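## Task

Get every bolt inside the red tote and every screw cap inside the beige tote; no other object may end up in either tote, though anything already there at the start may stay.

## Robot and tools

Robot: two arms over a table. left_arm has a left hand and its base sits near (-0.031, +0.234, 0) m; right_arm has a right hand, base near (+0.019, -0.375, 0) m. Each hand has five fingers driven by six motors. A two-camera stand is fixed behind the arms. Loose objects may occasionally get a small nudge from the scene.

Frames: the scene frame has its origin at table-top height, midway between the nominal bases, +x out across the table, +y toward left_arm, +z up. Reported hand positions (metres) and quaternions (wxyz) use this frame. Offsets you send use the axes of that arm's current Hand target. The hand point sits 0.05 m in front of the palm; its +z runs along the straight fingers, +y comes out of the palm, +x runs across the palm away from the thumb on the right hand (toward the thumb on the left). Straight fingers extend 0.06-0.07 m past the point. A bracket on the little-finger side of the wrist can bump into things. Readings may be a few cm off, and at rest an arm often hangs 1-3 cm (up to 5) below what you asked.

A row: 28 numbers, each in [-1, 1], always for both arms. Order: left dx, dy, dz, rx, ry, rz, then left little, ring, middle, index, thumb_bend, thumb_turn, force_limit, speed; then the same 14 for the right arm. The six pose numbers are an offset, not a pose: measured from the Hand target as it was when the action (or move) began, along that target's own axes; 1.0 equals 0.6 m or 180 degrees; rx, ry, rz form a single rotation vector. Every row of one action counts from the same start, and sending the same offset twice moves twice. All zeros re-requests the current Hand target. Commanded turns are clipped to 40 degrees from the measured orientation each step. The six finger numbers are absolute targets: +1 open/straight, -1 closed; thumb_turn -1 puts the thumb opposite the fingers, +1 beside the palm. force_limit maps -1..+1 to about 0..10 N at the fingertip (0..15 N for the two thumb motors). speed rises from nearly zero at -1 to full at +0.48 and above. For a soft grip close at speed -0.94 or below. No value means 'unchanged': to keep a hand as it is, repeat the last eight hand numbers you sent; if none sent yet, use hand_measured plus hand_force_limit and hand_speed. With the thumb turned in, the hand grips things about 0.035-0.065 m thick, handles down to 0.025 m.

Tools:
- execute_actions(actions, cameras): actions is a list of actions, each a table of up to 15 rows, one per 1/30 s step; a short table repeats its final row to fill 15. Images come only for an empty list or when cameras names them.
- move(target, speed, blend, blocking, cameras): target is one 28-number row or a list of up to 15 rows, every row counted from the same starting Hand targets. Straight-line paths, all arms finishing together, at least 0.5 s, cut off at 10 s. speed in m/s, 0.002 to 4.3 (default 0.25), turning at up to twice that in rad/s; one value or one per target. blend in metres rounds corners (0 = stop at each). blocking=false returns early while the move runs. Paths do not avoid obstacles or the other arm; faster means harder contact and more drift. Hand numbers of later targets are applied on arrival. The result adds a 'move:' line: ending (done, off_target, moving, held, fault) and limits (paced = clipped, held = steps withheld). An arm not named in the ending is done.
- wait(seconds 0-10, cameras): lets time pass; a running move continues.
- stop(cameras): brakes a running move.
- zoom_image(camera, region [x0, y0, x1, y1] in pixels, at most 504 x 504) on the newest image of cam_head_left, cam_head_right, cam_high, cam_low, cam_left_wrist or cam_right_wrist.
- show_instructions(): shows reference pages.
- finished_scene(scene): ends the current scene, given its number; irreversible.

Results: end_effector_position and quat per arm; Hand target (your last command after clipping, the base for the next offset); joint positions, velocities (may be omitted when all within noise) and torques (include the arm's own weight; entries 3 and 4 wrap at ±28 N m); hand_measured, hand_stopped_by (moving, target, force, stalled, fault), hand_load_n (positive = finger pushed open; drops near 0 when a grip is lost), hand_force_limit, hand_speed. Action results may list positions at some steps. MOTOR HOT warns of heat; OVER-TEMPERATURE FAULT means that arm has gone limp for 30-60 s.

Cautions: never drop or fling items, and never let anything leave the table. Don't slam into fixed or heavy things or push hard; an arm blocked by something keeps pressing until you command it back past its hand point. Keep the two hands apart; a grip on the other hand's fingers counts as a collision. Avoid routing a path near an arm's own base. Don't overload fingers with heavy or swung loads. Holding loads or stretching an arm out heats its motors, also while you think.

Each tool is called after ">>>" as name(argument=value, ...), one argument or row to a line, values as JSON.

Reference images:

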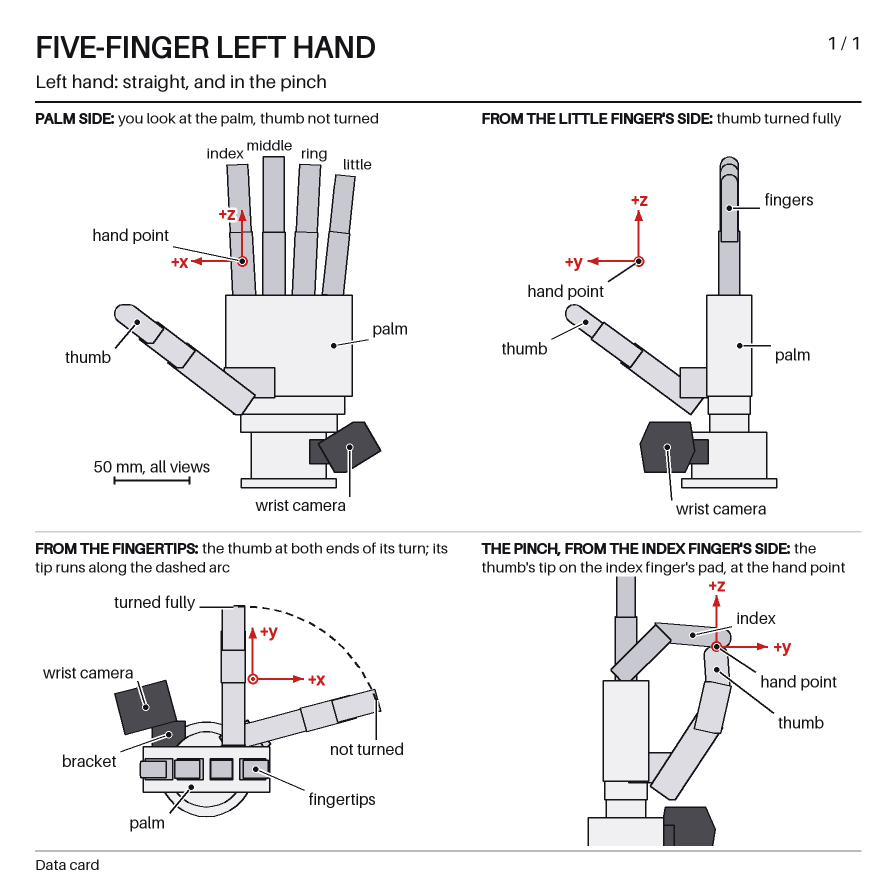

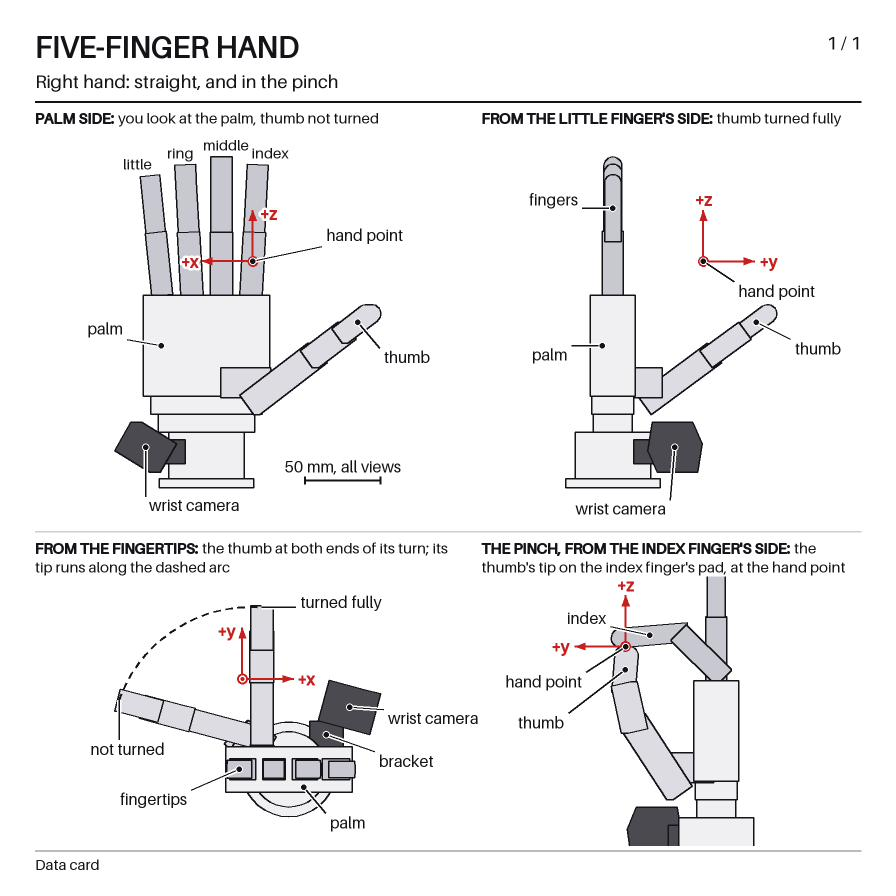

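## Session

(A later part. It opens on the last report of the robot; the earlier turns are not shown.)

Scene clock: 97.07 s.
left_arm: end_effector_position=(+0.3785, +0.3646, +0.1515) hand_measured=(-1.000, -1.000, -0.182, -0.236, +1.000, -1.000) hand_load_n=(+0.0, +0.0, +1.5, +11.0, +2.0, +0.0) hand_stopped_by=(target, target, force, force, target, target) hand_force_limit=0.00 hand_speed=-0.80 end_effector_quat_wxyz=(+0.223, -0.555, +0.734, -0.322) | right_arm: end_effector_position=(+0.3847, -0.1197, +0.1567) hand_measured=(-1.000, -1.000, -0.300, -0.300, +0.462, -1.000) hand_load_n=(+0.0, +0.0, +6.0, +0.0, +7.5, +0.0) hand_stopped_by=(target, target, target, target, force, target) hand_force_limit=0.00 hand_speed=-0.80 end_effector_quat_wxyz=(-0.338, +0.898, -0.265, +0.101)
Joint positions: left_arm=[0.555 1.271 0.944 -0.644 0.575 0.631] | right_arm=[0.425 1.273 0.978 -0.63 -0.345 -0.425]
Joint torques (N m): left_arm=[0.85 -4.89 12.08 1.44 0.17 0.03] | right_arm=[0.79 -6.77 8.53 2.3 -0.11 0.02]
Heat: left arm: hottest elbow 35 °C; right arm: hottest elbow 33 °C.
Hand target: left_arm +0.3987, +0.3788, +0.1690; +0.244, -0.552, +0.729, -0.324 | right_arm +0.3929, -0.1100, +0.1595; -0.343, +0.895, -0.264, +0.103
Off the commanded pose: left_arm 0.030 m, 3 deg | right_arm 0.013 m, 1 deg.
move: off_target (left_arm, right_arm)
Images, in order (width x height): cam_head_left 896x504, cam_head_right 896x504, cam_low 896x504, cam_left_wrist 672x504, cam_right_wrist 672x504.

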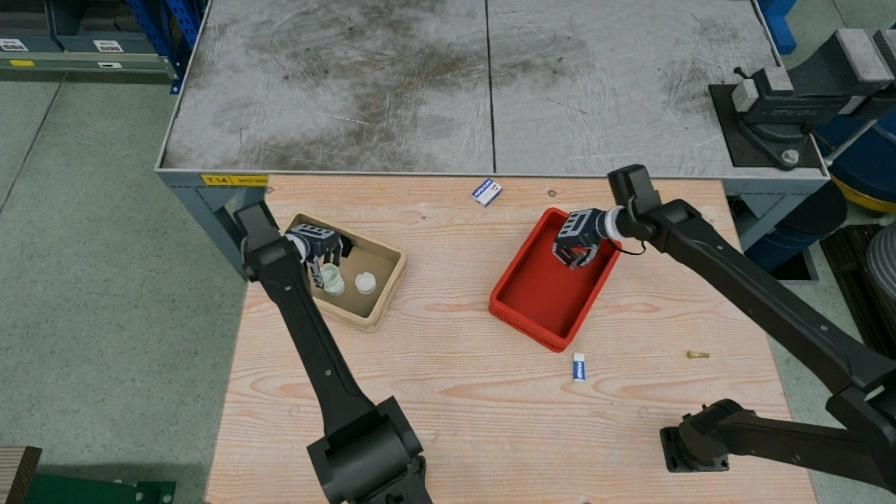

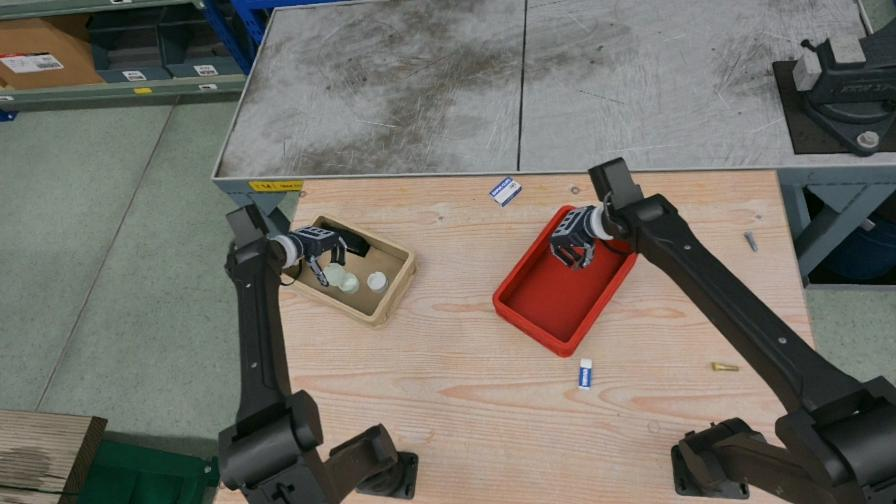

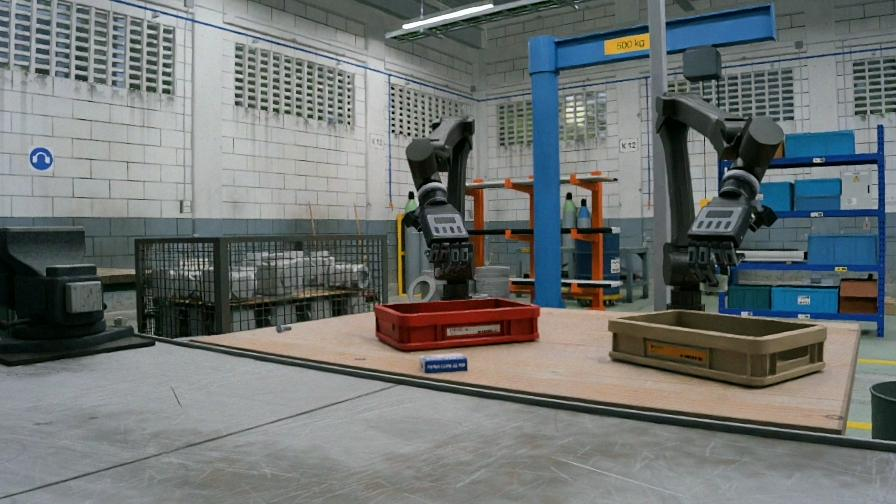

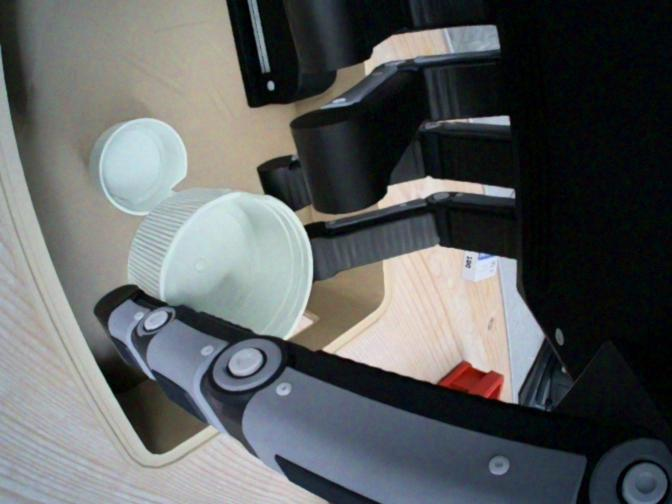

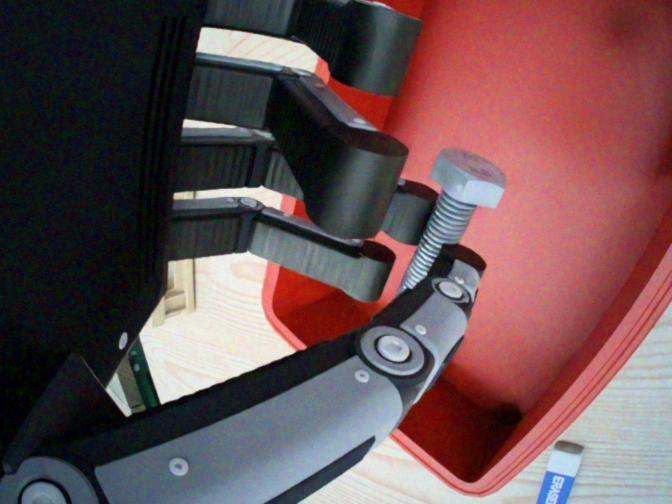

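>>> zoom_image(
  camera="cam_head_right",
  region=[290, 220, 410, 320],
)

>>> zoom_image(
  camera="cam_head_left",
  region=[270, 220, 390, 320],
)

Scaled by 4.200 from the camera's 896x504 image, which has a finer 1280x720 frame.

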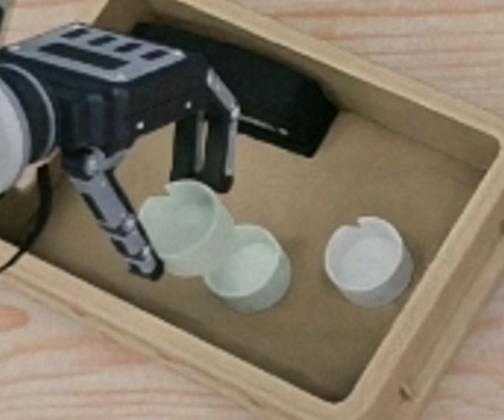

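Scaled by 4.200 from the camera's 896x504 image, which has a finer 1280x720 frame.

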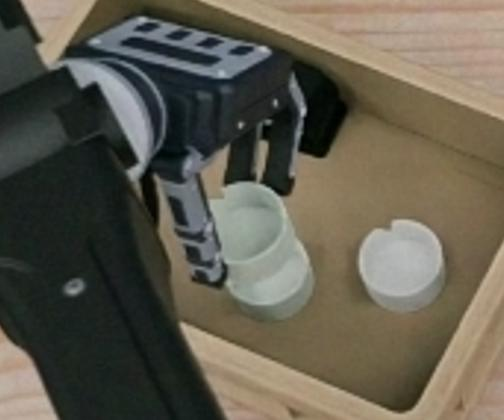

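>>> move(
  target=[
    [-0.0072,0.1195,0.1073,0,0,0,-1,-1,-0.6,-0.6,1,-1,0,-0.8,-0.0008,0.1593,0.1767,0,0,0,-1,-1,-0.30,-0.30,0.1,-1,0,-0.8],
    [-0.0072,0.1195,0.1073,0,0,0,-1,-1,0.2,0.2,1,-1,0,-0.5,-0.0008,0.1593,0.1767,0,0,0,-1,-1,-0.30,-0.30,0.9,-1,0,-0.4],
    [-0.0069,-0.0043,-0.0040,0,0,0,-1,-1,0.2,0.2,1,-1,0,-0.5,0,0,0,0,0,0,-1,-1,-0.30,-0.30,0.9,-1,0,-0.4],
  ],
  speed=[0.15,0.15,0.2],
  cameras=["cam_head_left","cam_head_right","cam_low","cam_left_wrist","cam_right_wrist"],
)

>>> zoom_image(
  camera="cam_head_left",
  region=[270, 220, 390, 320],
)

>>> zoom_image(
  camera="cam_head_left",
  region=[480, 200, 640, 330],
)

Scene clock: 101.93 s.
left_arm: end_effector_position=(+0.3865, +0.3710, +0.1482) hand_measured=(-1.000, -1.000, +0.200, +0.200, +1.000, -1.000) hand_load_n=(+0.0, +0.0, +0.0, +0.0, +0.0, +0.0) hand_stopped_by=(target, target, target, target, target, target) hand_force_limit=0.00 hand_speed=-0.50 end_effector_quat_wxyz=(+0.223, -0.557, +0.733, -0.322) | right_arm: end_effector_position=(+0.3827, -0.1203, +0.1396) hand_measured=(-1.000, -1.000, -0.300, -0.300, +0.900, -1.000) hand_load_n=(+0.0, +0.0, +0.0, +0.0, +0.0, +0.0) hand_stopped_by=(target, target, target, target, target, target) hand_force_limit=0.00 hand_speed=-0.40 end_effector_quat_wxyz=(-0.332, +0.899, -0.270, +0.094)
Joint positions: left_arm=[0.558 1.302 0.963 -0.634 0.575 0.63] | right_arm=[0.425 1.293 0.954 -0.604 -0.345 -0.42]
Joint torques (N m): left_arm=[1.03 -6.95 11.81 0.68 0.31 0.09] | right_arm=[0.5 -8.53 9.88 1.29 -0.07 -0.02]
Heat: left arm: hottest elbow 35 °C; right arm: hottest elbow 34 °C.
Hand target: left_arm +0.3998, +0.3829, +0.1726; +0.244, -0.552, +0.729, -0.324 | right_arm +0.3930, -0.1100, +0.1597; -0.344, +0.895, -0.264, +0.103
Off the commanded pose: left_arm 0.030 m, 3 deg | right_arm 0.025 m, 2 deg.
move: off_target (left_arm, right_arm); target 2's new numbers were sent with right_arm's hand 0.018 m and 2 deg from that target
Images, in order (width x height): cam_head_left 896x504, cam_head_right 896x504, cam_low 896x504, cam_left_wrist 672x504, cam_right_wrist 672x504.

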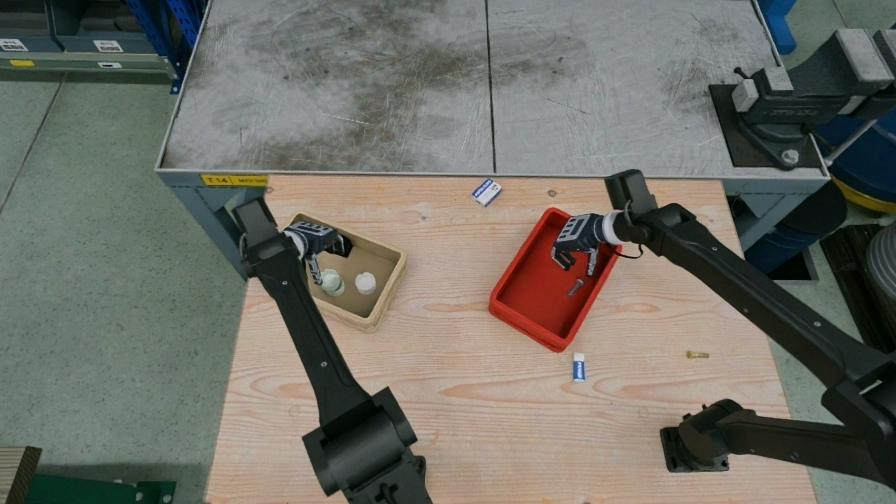

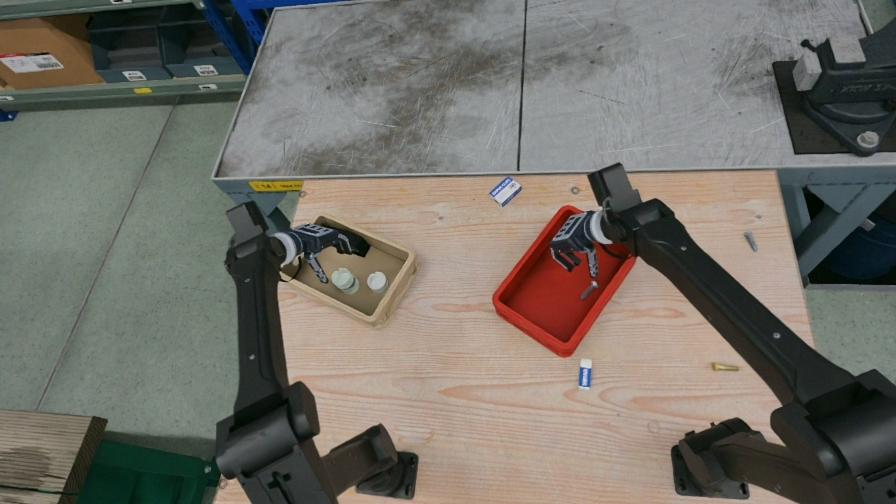

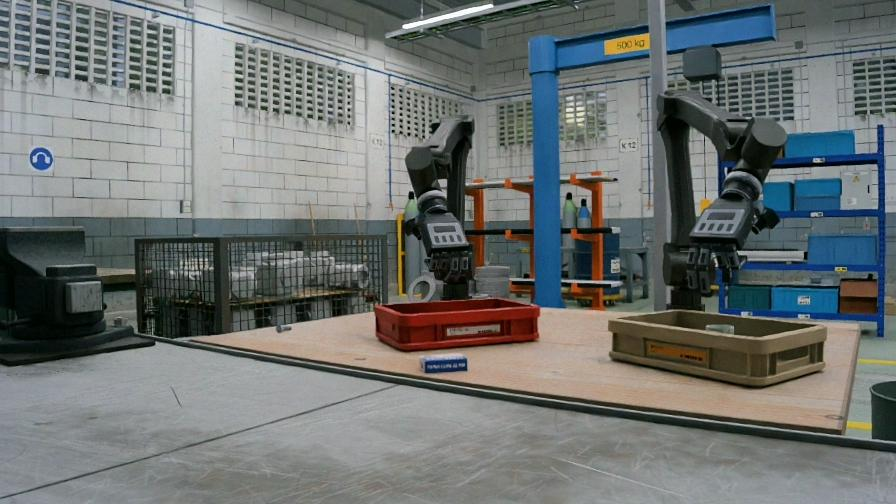

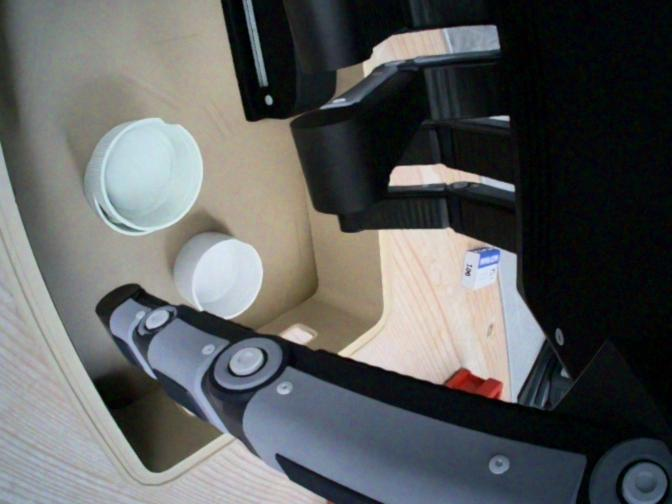

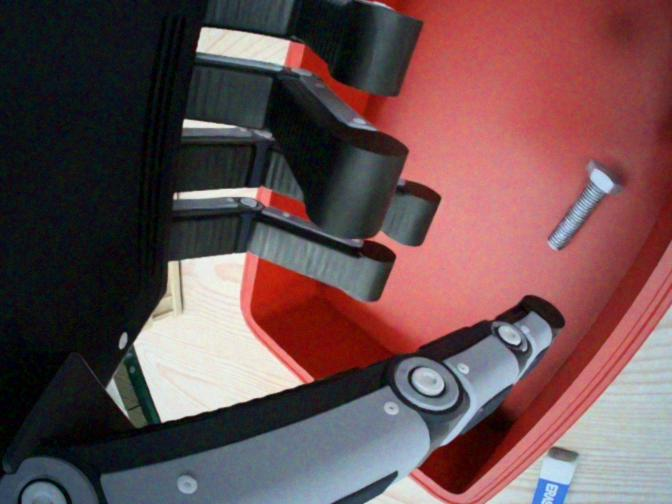

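Scaled by 4.200 from the camera's 896x504 image, which has a finer 1280x720 frame.

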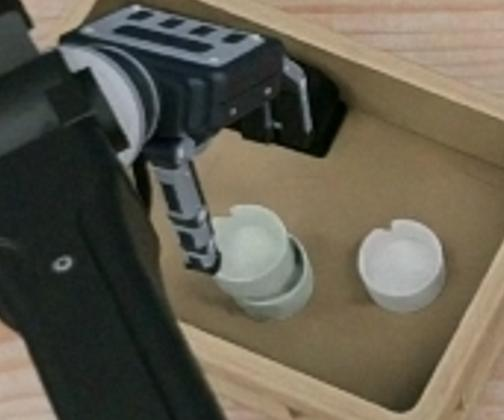

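Scaled by 3.150 from the camera's 896x504 image, which has a finer 1280x720 frame.

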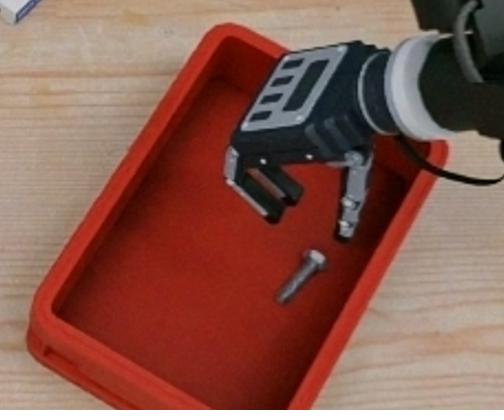

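>>> move(
  target=[
    [0,0,0,0,0,0,-1,-1,0.2,0.2,1,-1,0,-0.5,0.2098,0.1792,-0.1607,-0.001,0.2117,0.2348,-1,-1,-0.30,-0.30,1,-1,0,0],
    [0,0,0,0,0,0,-1,-1,0.2,0.2,1,-1,0,-0.5,0.5137,0.4020,-0.2707,-0.0023,0.4827,0.5354,-1,-1,-0.30,-0.30,1,-1,0,0],
  ],
  speed=0.3,
  blend=[0.04,0],
  cameras=["cam_head_left","cam_head_right","cam_low","cam_right_wrist"],
)

Scene clock: 109.60 s.
left_arm: end_effector_position=(+0.3865, +0.3710, +0.1482) hand_measured=(-1.000, -1.000, +0.200, +0.200, +1.000, -1.000) hand_load_n=(+0.0, +0.0, +0.0, +0.0, +0.0, +0.0) hand_stopped_by=(target, target, target, target, target, target) hand_force_limit=0.00 hand_speed=-0.50 end_effector_quat_wxyz=(+0.223, -0.557, +0.733, -0.322) | right_arm: end_effector_position=(+0.4803, -0.5122, +0.1123) hand_measured=(-1.000, -1.000, -0.300, -0.300, +1.000, -1.000) hand_load_n=(+0.0, +0.0, +0.0, +0.0, +0.0, +0.0) hand_stopped_by=(target, target, target, target, target, target) hand_force_limit=0.00 hand_speed=0.00 end_effector_quat_wxyz=(+0.049, -0.153, +0.922, -0.353)
Joint positions: left_arm=[0.558 1.302 0.963 -0.634 0.575 0.63] | right_arm=[-0.189 1.427 1.028 -0.795 0.64 0.958]
Joint torques (N m): left_arm=[1.03 -7.06 11.81 0.69 0.3 0.09] | right_arm=[-0.67 -8.06 9.59 0.87 0.55 0.04]
Heat: left arm: hottest elbow 37 °C; right arm: hottest elbow 34 °C.
Hand target: left_arm +0.3998, +0.3829, +0.1726; +0.244, -0.552, +0.729, -0.324 | right_arm +0.4954, -0.5193, +0.1200; +0.053, -0.141, +0.923, -0.355
Off the commanded pose: left_arm 0.030 m, 3 deg | right_arm 0.018 m, 1 deg.
move: off_target (left_arm, right_arm)
Images, in order (width x height): cam_head_left 896x504, cam_head_right 896x504, cam_low 896x504, cam_right_wrist 672x504.

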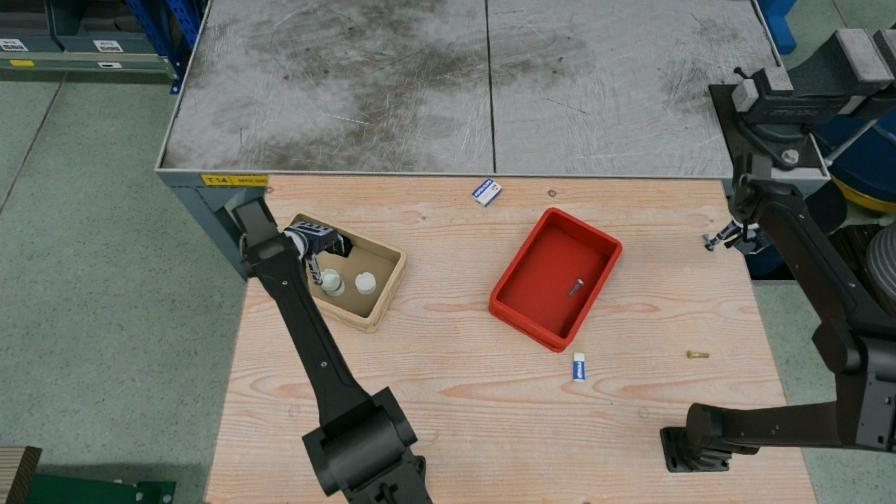

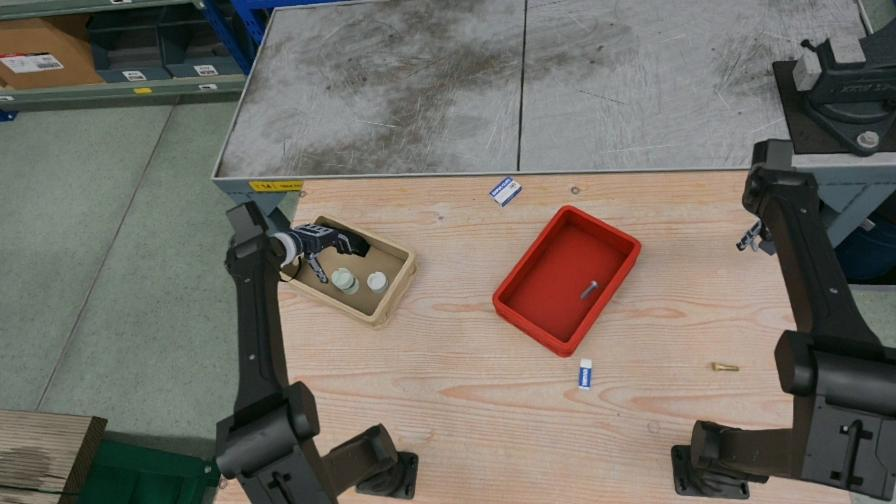

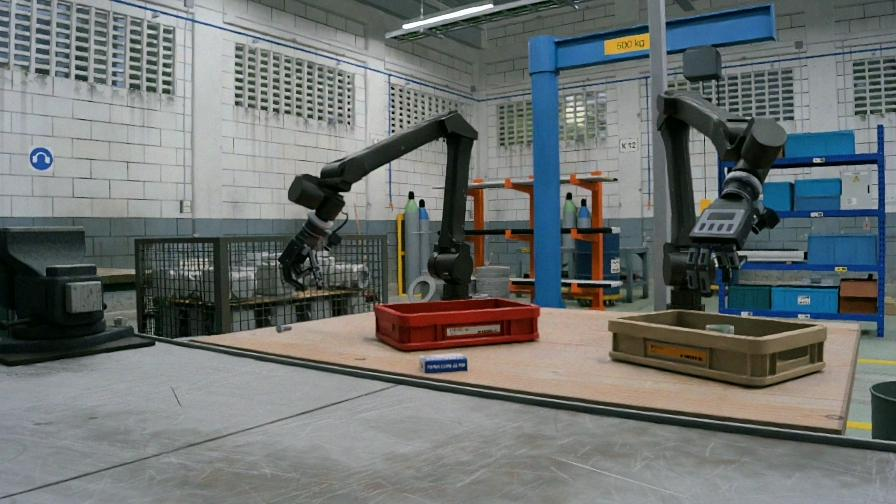

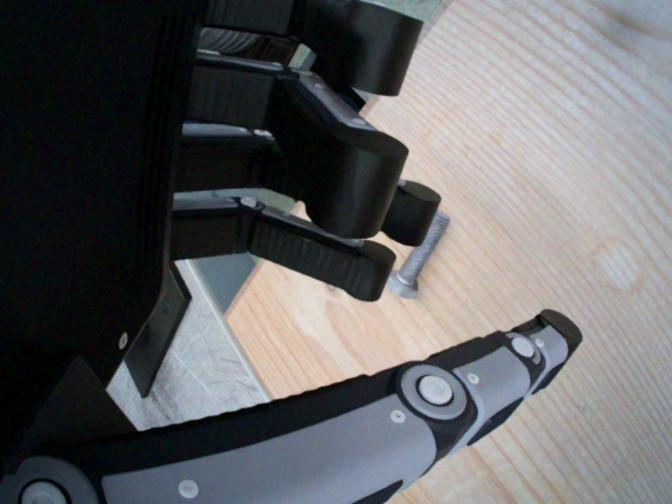

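>>> zoom_image(
  camera="cam_head_left",
  region=[670, 200, 790, 300],
)

>>> zoom_image(
  camera="cam_head_right",
  region=[700, 190, 820, 290],
)

>>> zoom_image(
  camera="cam_low",
  region=[240, 250, 360, 350],
)

Scaled by 4.200 from the camera's 896x504 image, which has a finer 1280x720 frame.

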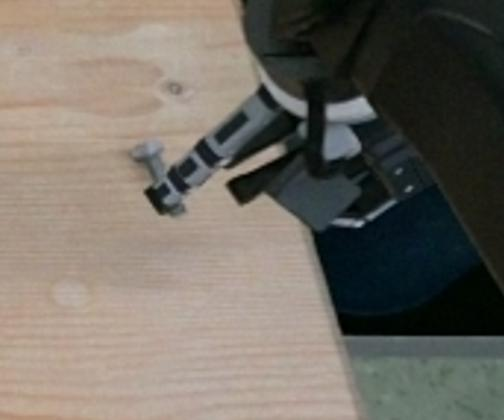

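Scaled by 4.200 from the camera's 896x504 image, which has a finer 1280x720 frame.

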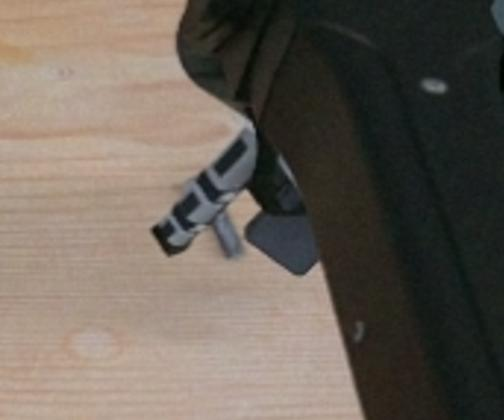

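Scaled by 4.200 from the camera's 896x504 image, which has a finer 1280x720 frame.

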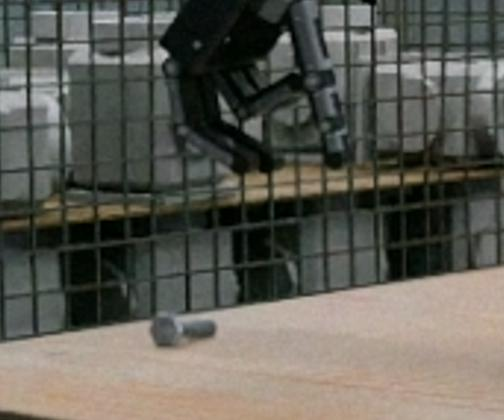

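>>> move(
  target=[0,0,0,0,0,0,-1,-1,0.2,0.2,1,-1,0,-0.5,-0.0387,0.0480,0.1252,0,0,0,-1,-1,-0.30,-0.30,1,-1,0,0],
  speed=0.15,
  cameras=["cam_head_left","cam_head_right","cam_low","cam_right_wrist"],
)

>>> zoom_image(
  camera="cam_head_left",
  region=[670, 200, 790, 300],
)

>>> zoom_image(
  camera="cam_low",
  region=[240, 250, 360, 350],
)

>>> zoom_image(
  camera="cam_right_wrist",
  region=[280, 150, 580, 400],
)

Scene clock: 113.67 s.
left_arm: end_effector_position=(+0.3865, +0.3710, +0.1482) hand_measured=(-1.000, -1.000, +0.200, +0.200, +1.000, -1.000) hand_load_n=(+0.0, +0.0, +0.0, +0.0, +0.0, +0.0) hand_stopped_by=(target, target, target, target, target, target) hand_force_limit=0.00 hand_speed=-0.50 end_effector_quat_wxyz=(+0.223, -0.557, +0.733, -0.322) | right_arm: end_effector_position=(+0.5144, -0.5323, +0.0445) hand_measured=(-1.000, -1.000, -0.300, -0.300, +1.000, -1.000) hand_load_n=(+0.0, +0.0, +0.0, +0.0, +0.0, +0.0) hand_stopped_by=(target, target, target, target, target, target) hand_force_limit=0.00 hand_speed=0.00 end_effector_quat_wxyz=(+0.049, -0.143, +0.923, -0.353)
Joint positions: left_arm=[0.558 1.302 0.963 -0.634 0.575 0.63] | right_arm=[-0.22 1.605 1.028 -0.603 0.632 0.945]
Joint torques (N m): left_arm=[1.03 -7.12 11.82 0.7 0.31 0.09] | right_arm=[-0.62 -10.4 7.83 1.99 0.42 -0.21]
Heat: left arm: hottest elbow 38 °C; right arm: hottest elbow 34 °C.
Hand target: left_arm +0.3998, +0.3829, +0.1726; +0.244, -0.552, +0.729, -0.324 | right_arm +0.5259, -0.5402, +0.0449; +0.053, -0.141, +0.923, -0.355
Off the commanded pose: left_arm 0.030 m, 3 deg | right_arm 0.014 m, 1 deg.
move: off_target (left_arm, right_arm)
Images, in order (width x height): cam_head_left 896x504, cam_head_right 896x504, cam_low 896x504, cam_right_wrist 672x504.

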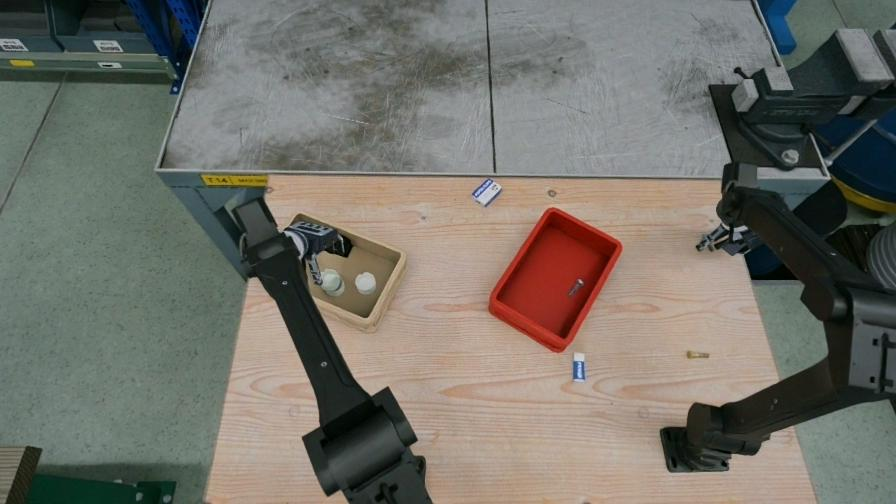

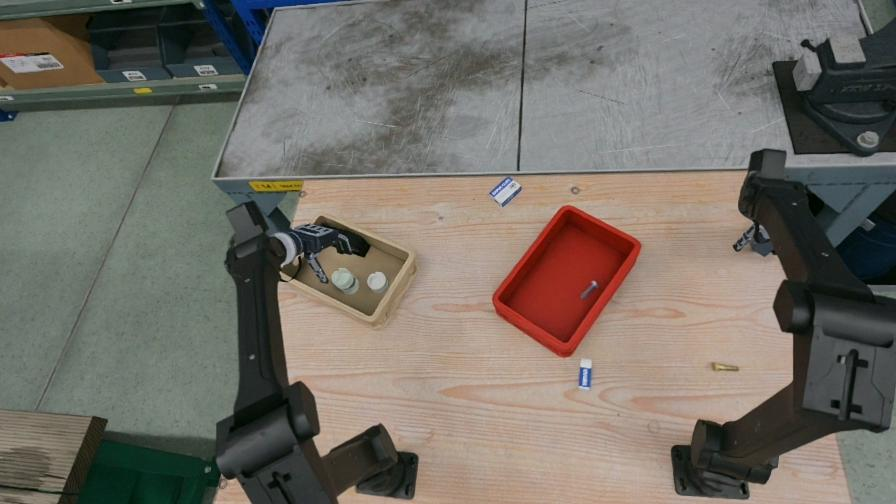

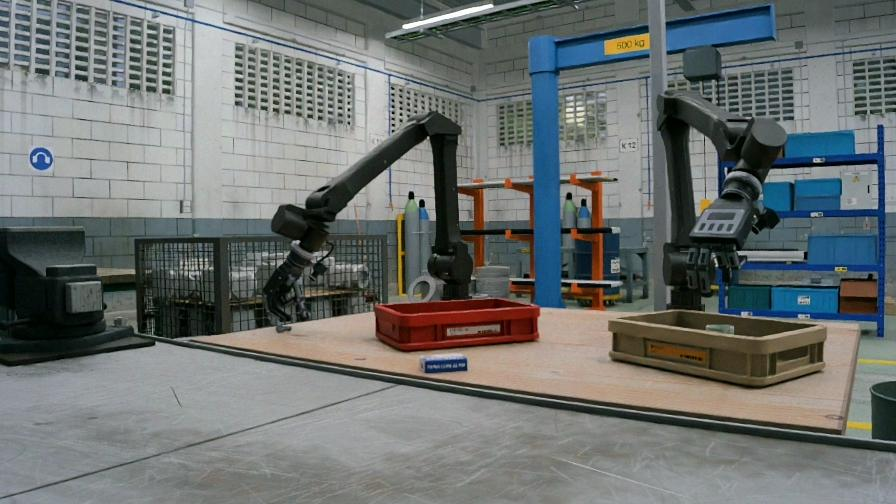

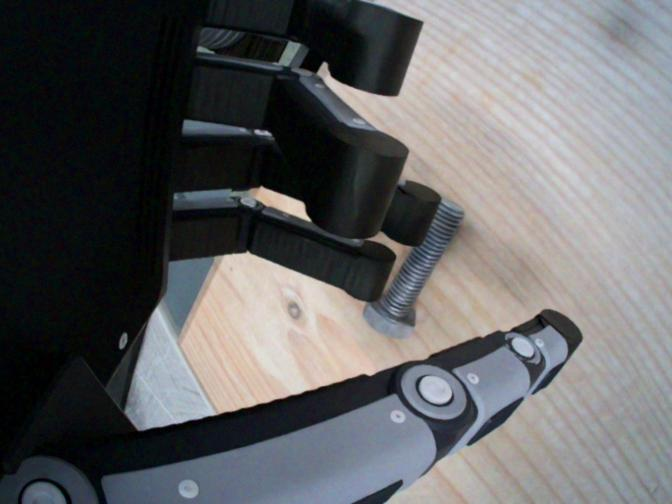

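Scaled by 4.200 from the camera's 896x504 image, which has a finer 1280x720 frame.

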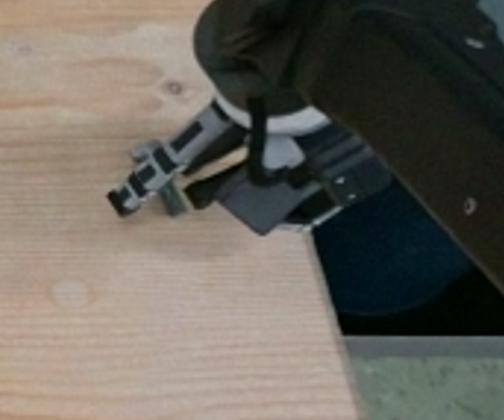

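Scaled by 4.200 from the camera's 896x504 image, which has a finer 1280x720 frame.

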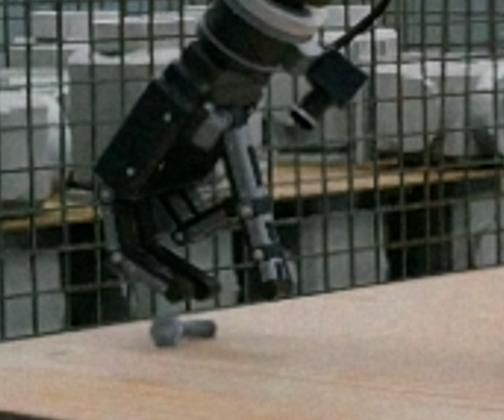

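Scaled by 1.680 from the camera's 672x504 image, which has a finer 960x720 frame.

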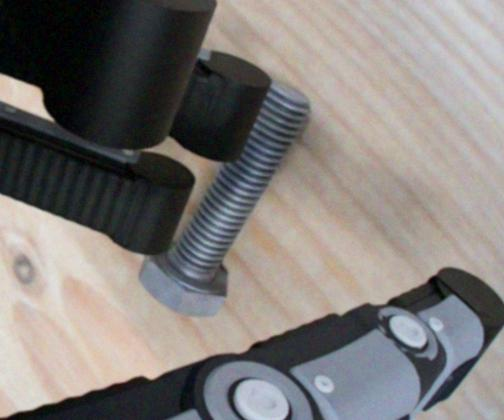

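>>> move(
  target=[0,0,0,0,0,0,-1,-1,0.2,0.2,1,-1,0,-0.5,-0.0101,-0.0025,0.0292,0,0,0,-1,-1,-0.30,-0.30,1,-1,0,0],
  speed=0.1,
  cameras=["cam_head_left","cam_low","cam_right_wrist"],
)

>>> zoom_image(
  camera="cam_head_left",
  region=[670, 200, 790, 300],
)

>>> zoom_image(
  camera="cam_low",
  region=[240, 250, 360, 350],
)

Scene clock: 115.23 s.
left_arm: end_effector_position=(+0.3865, +0.3710, +0.1482) hand_measured=(-1.000, -1.000, +0.200, +0.200, +1.000, -1.000) hand_load_n=(+0.0, +0.0, +0.0, +0.0, +0.0, +0.0) hand_stopped_by=(target, target, target, target, target, target) hand_force_limit=0.00 hand_speed=-0.50 end_effector_quat_wxyz=(+0.223, -0.557, +0.733, -0.322) | right_arm: end_effector_position=(+0.5175, -0.5412, +0.0286) hand_measured=(-1.000, -1.000, -0.300, -0.300, +1.000, -1.000) hand_load_n=(+0.0, +0.0, +0.0, +0.0, +0.0, +0.0) hand_stopped_by=(target, target, target, target, target, target) hand_force_limit=0.00 hand_speed=0.00 end_effector_quat_wxyz=(+0.044, -0.145, +0.924, -0.351)
Joint positions: left_arm=[0.558 1.302 0.963 -0.634 0.575 0.63] | right_arm=[-0.238 1.644 1.03 -0.565 0.625 0.925]
Joint torques (N m): left_arm=[1.14 -7.06 11.82 0.69 0.3 0.09] | right_arm=[-0.97 -11.52 8.28 1.84 0.37 -0.18]
Heat: left arm: hottest elbow 38 °C; right arm: hottest elbow 34 °C.
Hand target: left_arm +0.3998, +0.3829, +0.1726; +0.244, -0.552, +0.729, -0.324 | right_arm +0.5355, -0.5505, +0.0328; +0.053, -0.141, +0.923, -0.355
Off the commanded pose: left_arm 0.030 m, 3 deg | right_arm 0.021 m, 1 deg.
move: off_target (left_arm, right_arm)
Images, in order (width x height): cam_head_left 896x504, cam_low 896x504, cam_right_wrist 672x504.

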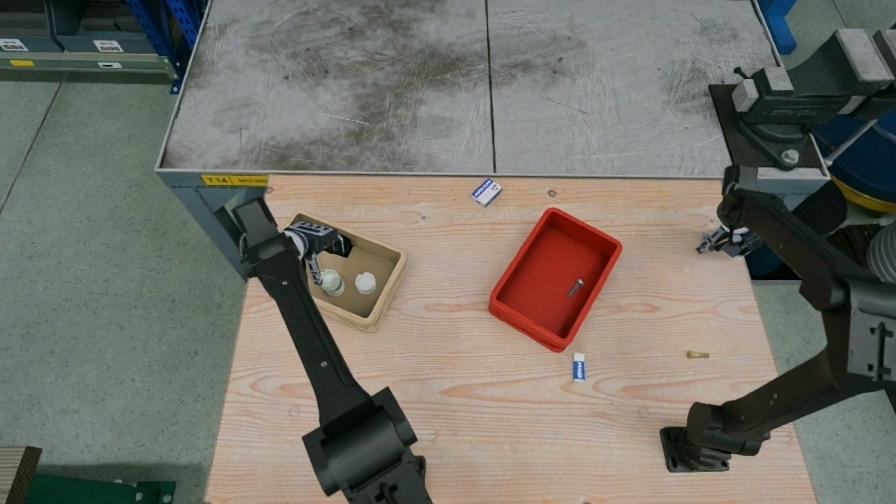

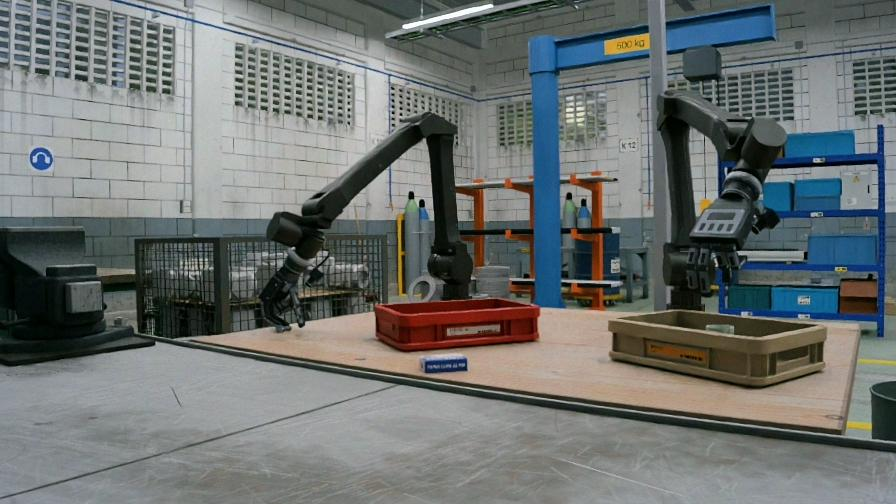

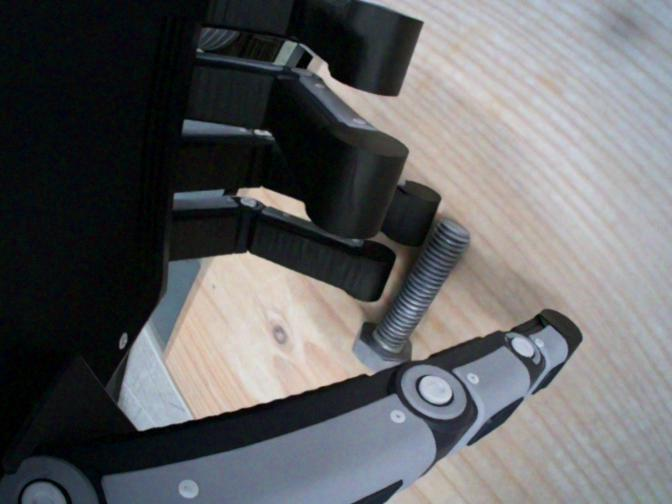

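Scaled by 4.200 from the camera's 896x504 image, which has a finer 1280x720 frame.

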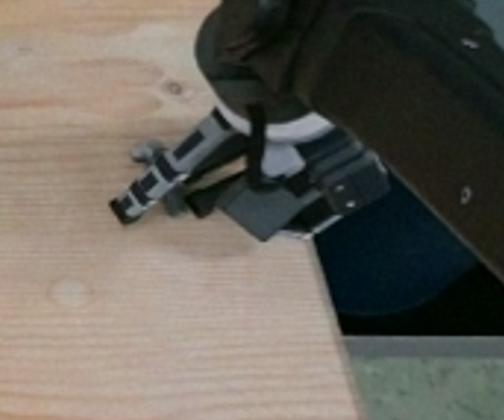

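Scaled by 4.200 from the camera's 896x504 image, which has a finer 1280x720 frame.

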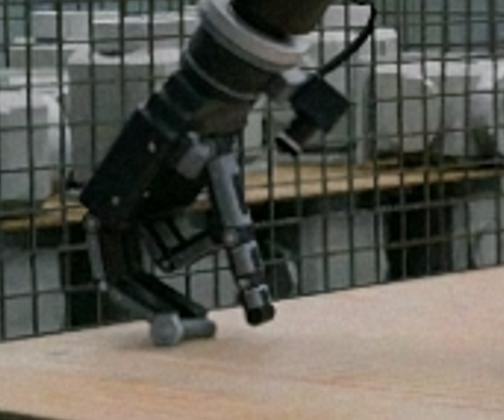

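>>> move(
  target=[
    [0,0,0,0,0,0,-1,-1,0.2,0.2,1,-1,0,-0.5,-0.0216,-0.0161,0.0032,0,0,0,-1,-1,-0.30,-0.30,1,-1,0,0],
    [0,0,0,0,0,0,-1,-1,0.2,0.2,1,-1,0,-0.5,-0.0216,-0.0016,0.0193,0,0,0,-1,-1,-0.30,-0.30,1,-1,0,0],
  ],
  speed=0.1,
  cameras=["cam_head_left","cam_low","cam_right_wrist"],
)

>>> zoom_image(
  camera="cam_low",
  region=[240, 250, 360, 350],
)

>>> zoom_image(
  camera="cam_right_wrist",
  region=[280, 150, 580, 400],
)

Scene clock: 117.47 s.
left_arm: end_effector_position=(+0.3865, +0.3710, +0.1482) hand_measured=(-1.000, -1.000, +0.200, +0.200, +1.000, -1.000) hand_load_n=(+0.0, +0.0, +0.0, +0.0, +0.0, +0.0) hand_stopped_by=(target, target, target, target, target, target) hand_force_limit=0.00 hand_speed=-0.50 end_effector_quat_wxyz=(+0.223, -0.557, +0.733, -0.322) | right_arm: end_effector_position=(+0.5386, -0.5461, +0.0263) hand_measured=(-1.000, -1.000, -0.300, -0.300, +1.000, -1.000) hand_load_n=(+0.0, +0.0, +0.0, +0.0, +0.0, +0.0) hand_stopped_by=(target, target, target, target, target, target) hand_force_limit=0.00 hand_speed=0.00 end_effector_quat_wxyz=(+0.050, -0.143, +0.923, -0.353)
Joint positions: left_arm=[0.558 1.302 0.963 -0.634 0.575 0.63] | right_arm=[-0.239 1.691 1.082 -0.555 0.624 0.922]
Joint torques (N m): left_arm=[0.97 -7.06 11.79 0.7 0.31 0.1] | right_arm=[-0.62 -11.52 7.84 1.74 0.39 -0.26]
Heat: left arm: hottest elbow 39 °C; right arm: hottest elbow 34 °C.
Hand target: left_arm +0.3998, +0.3829, +0.1726; +0.244, -0.552, +0.729, -0.324 | right_arm +0.5504, -0.5549, +0.0248; +0.053, -0.141, +0.923, -0.355
Off the commanded pose: left_arm 0.030 m, 3 deg | right_arm 0.015 m, 1 deg.
move: off_target (left_arm, right_arm)
Images, in order (width x height): cam_head_left 896x504, cam_low 896x504, cam_right_wrist 672x504.

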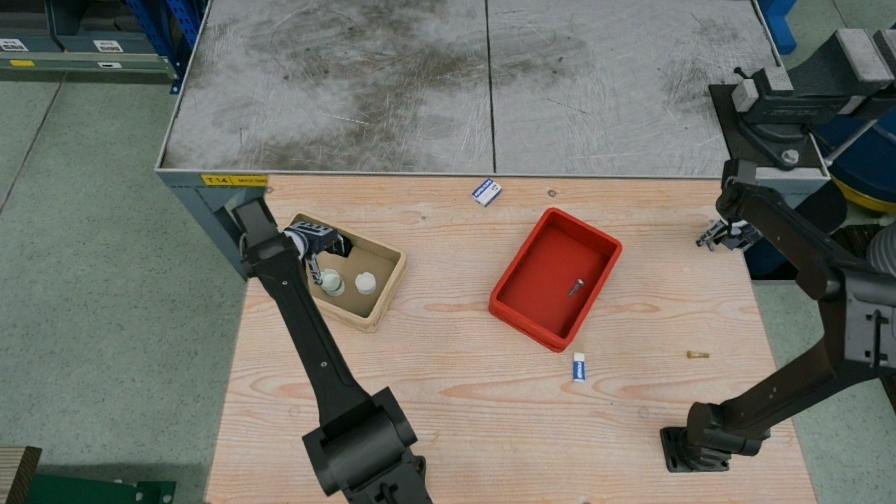

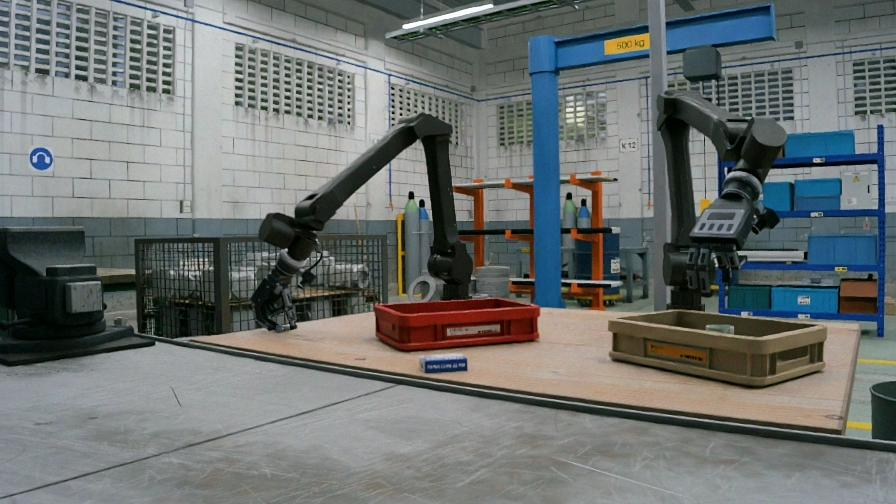

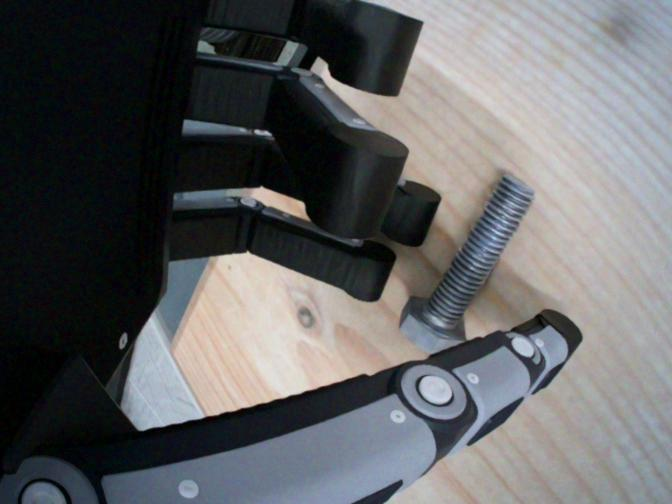

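Scaled by 4.200 from the camera's 896x504 image, which has a finer 1280x720 frame.

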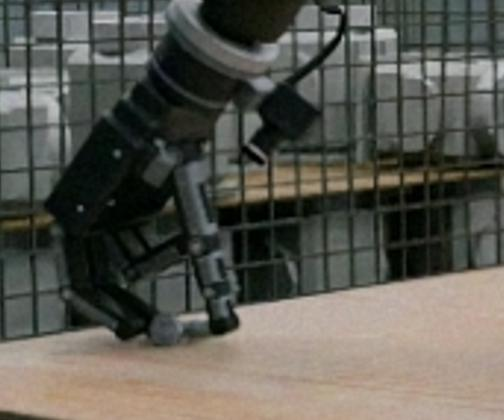

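Scaled by 1.680 from the camera's 672x504 image, which has a finer 960x720 frame.

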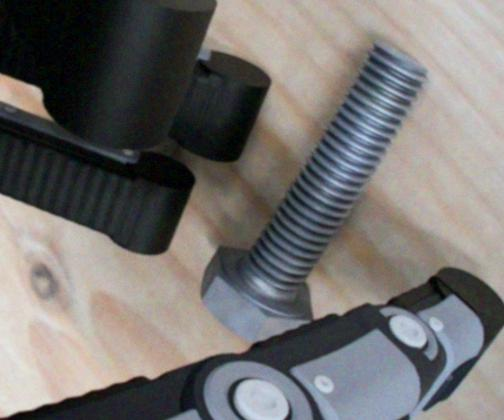

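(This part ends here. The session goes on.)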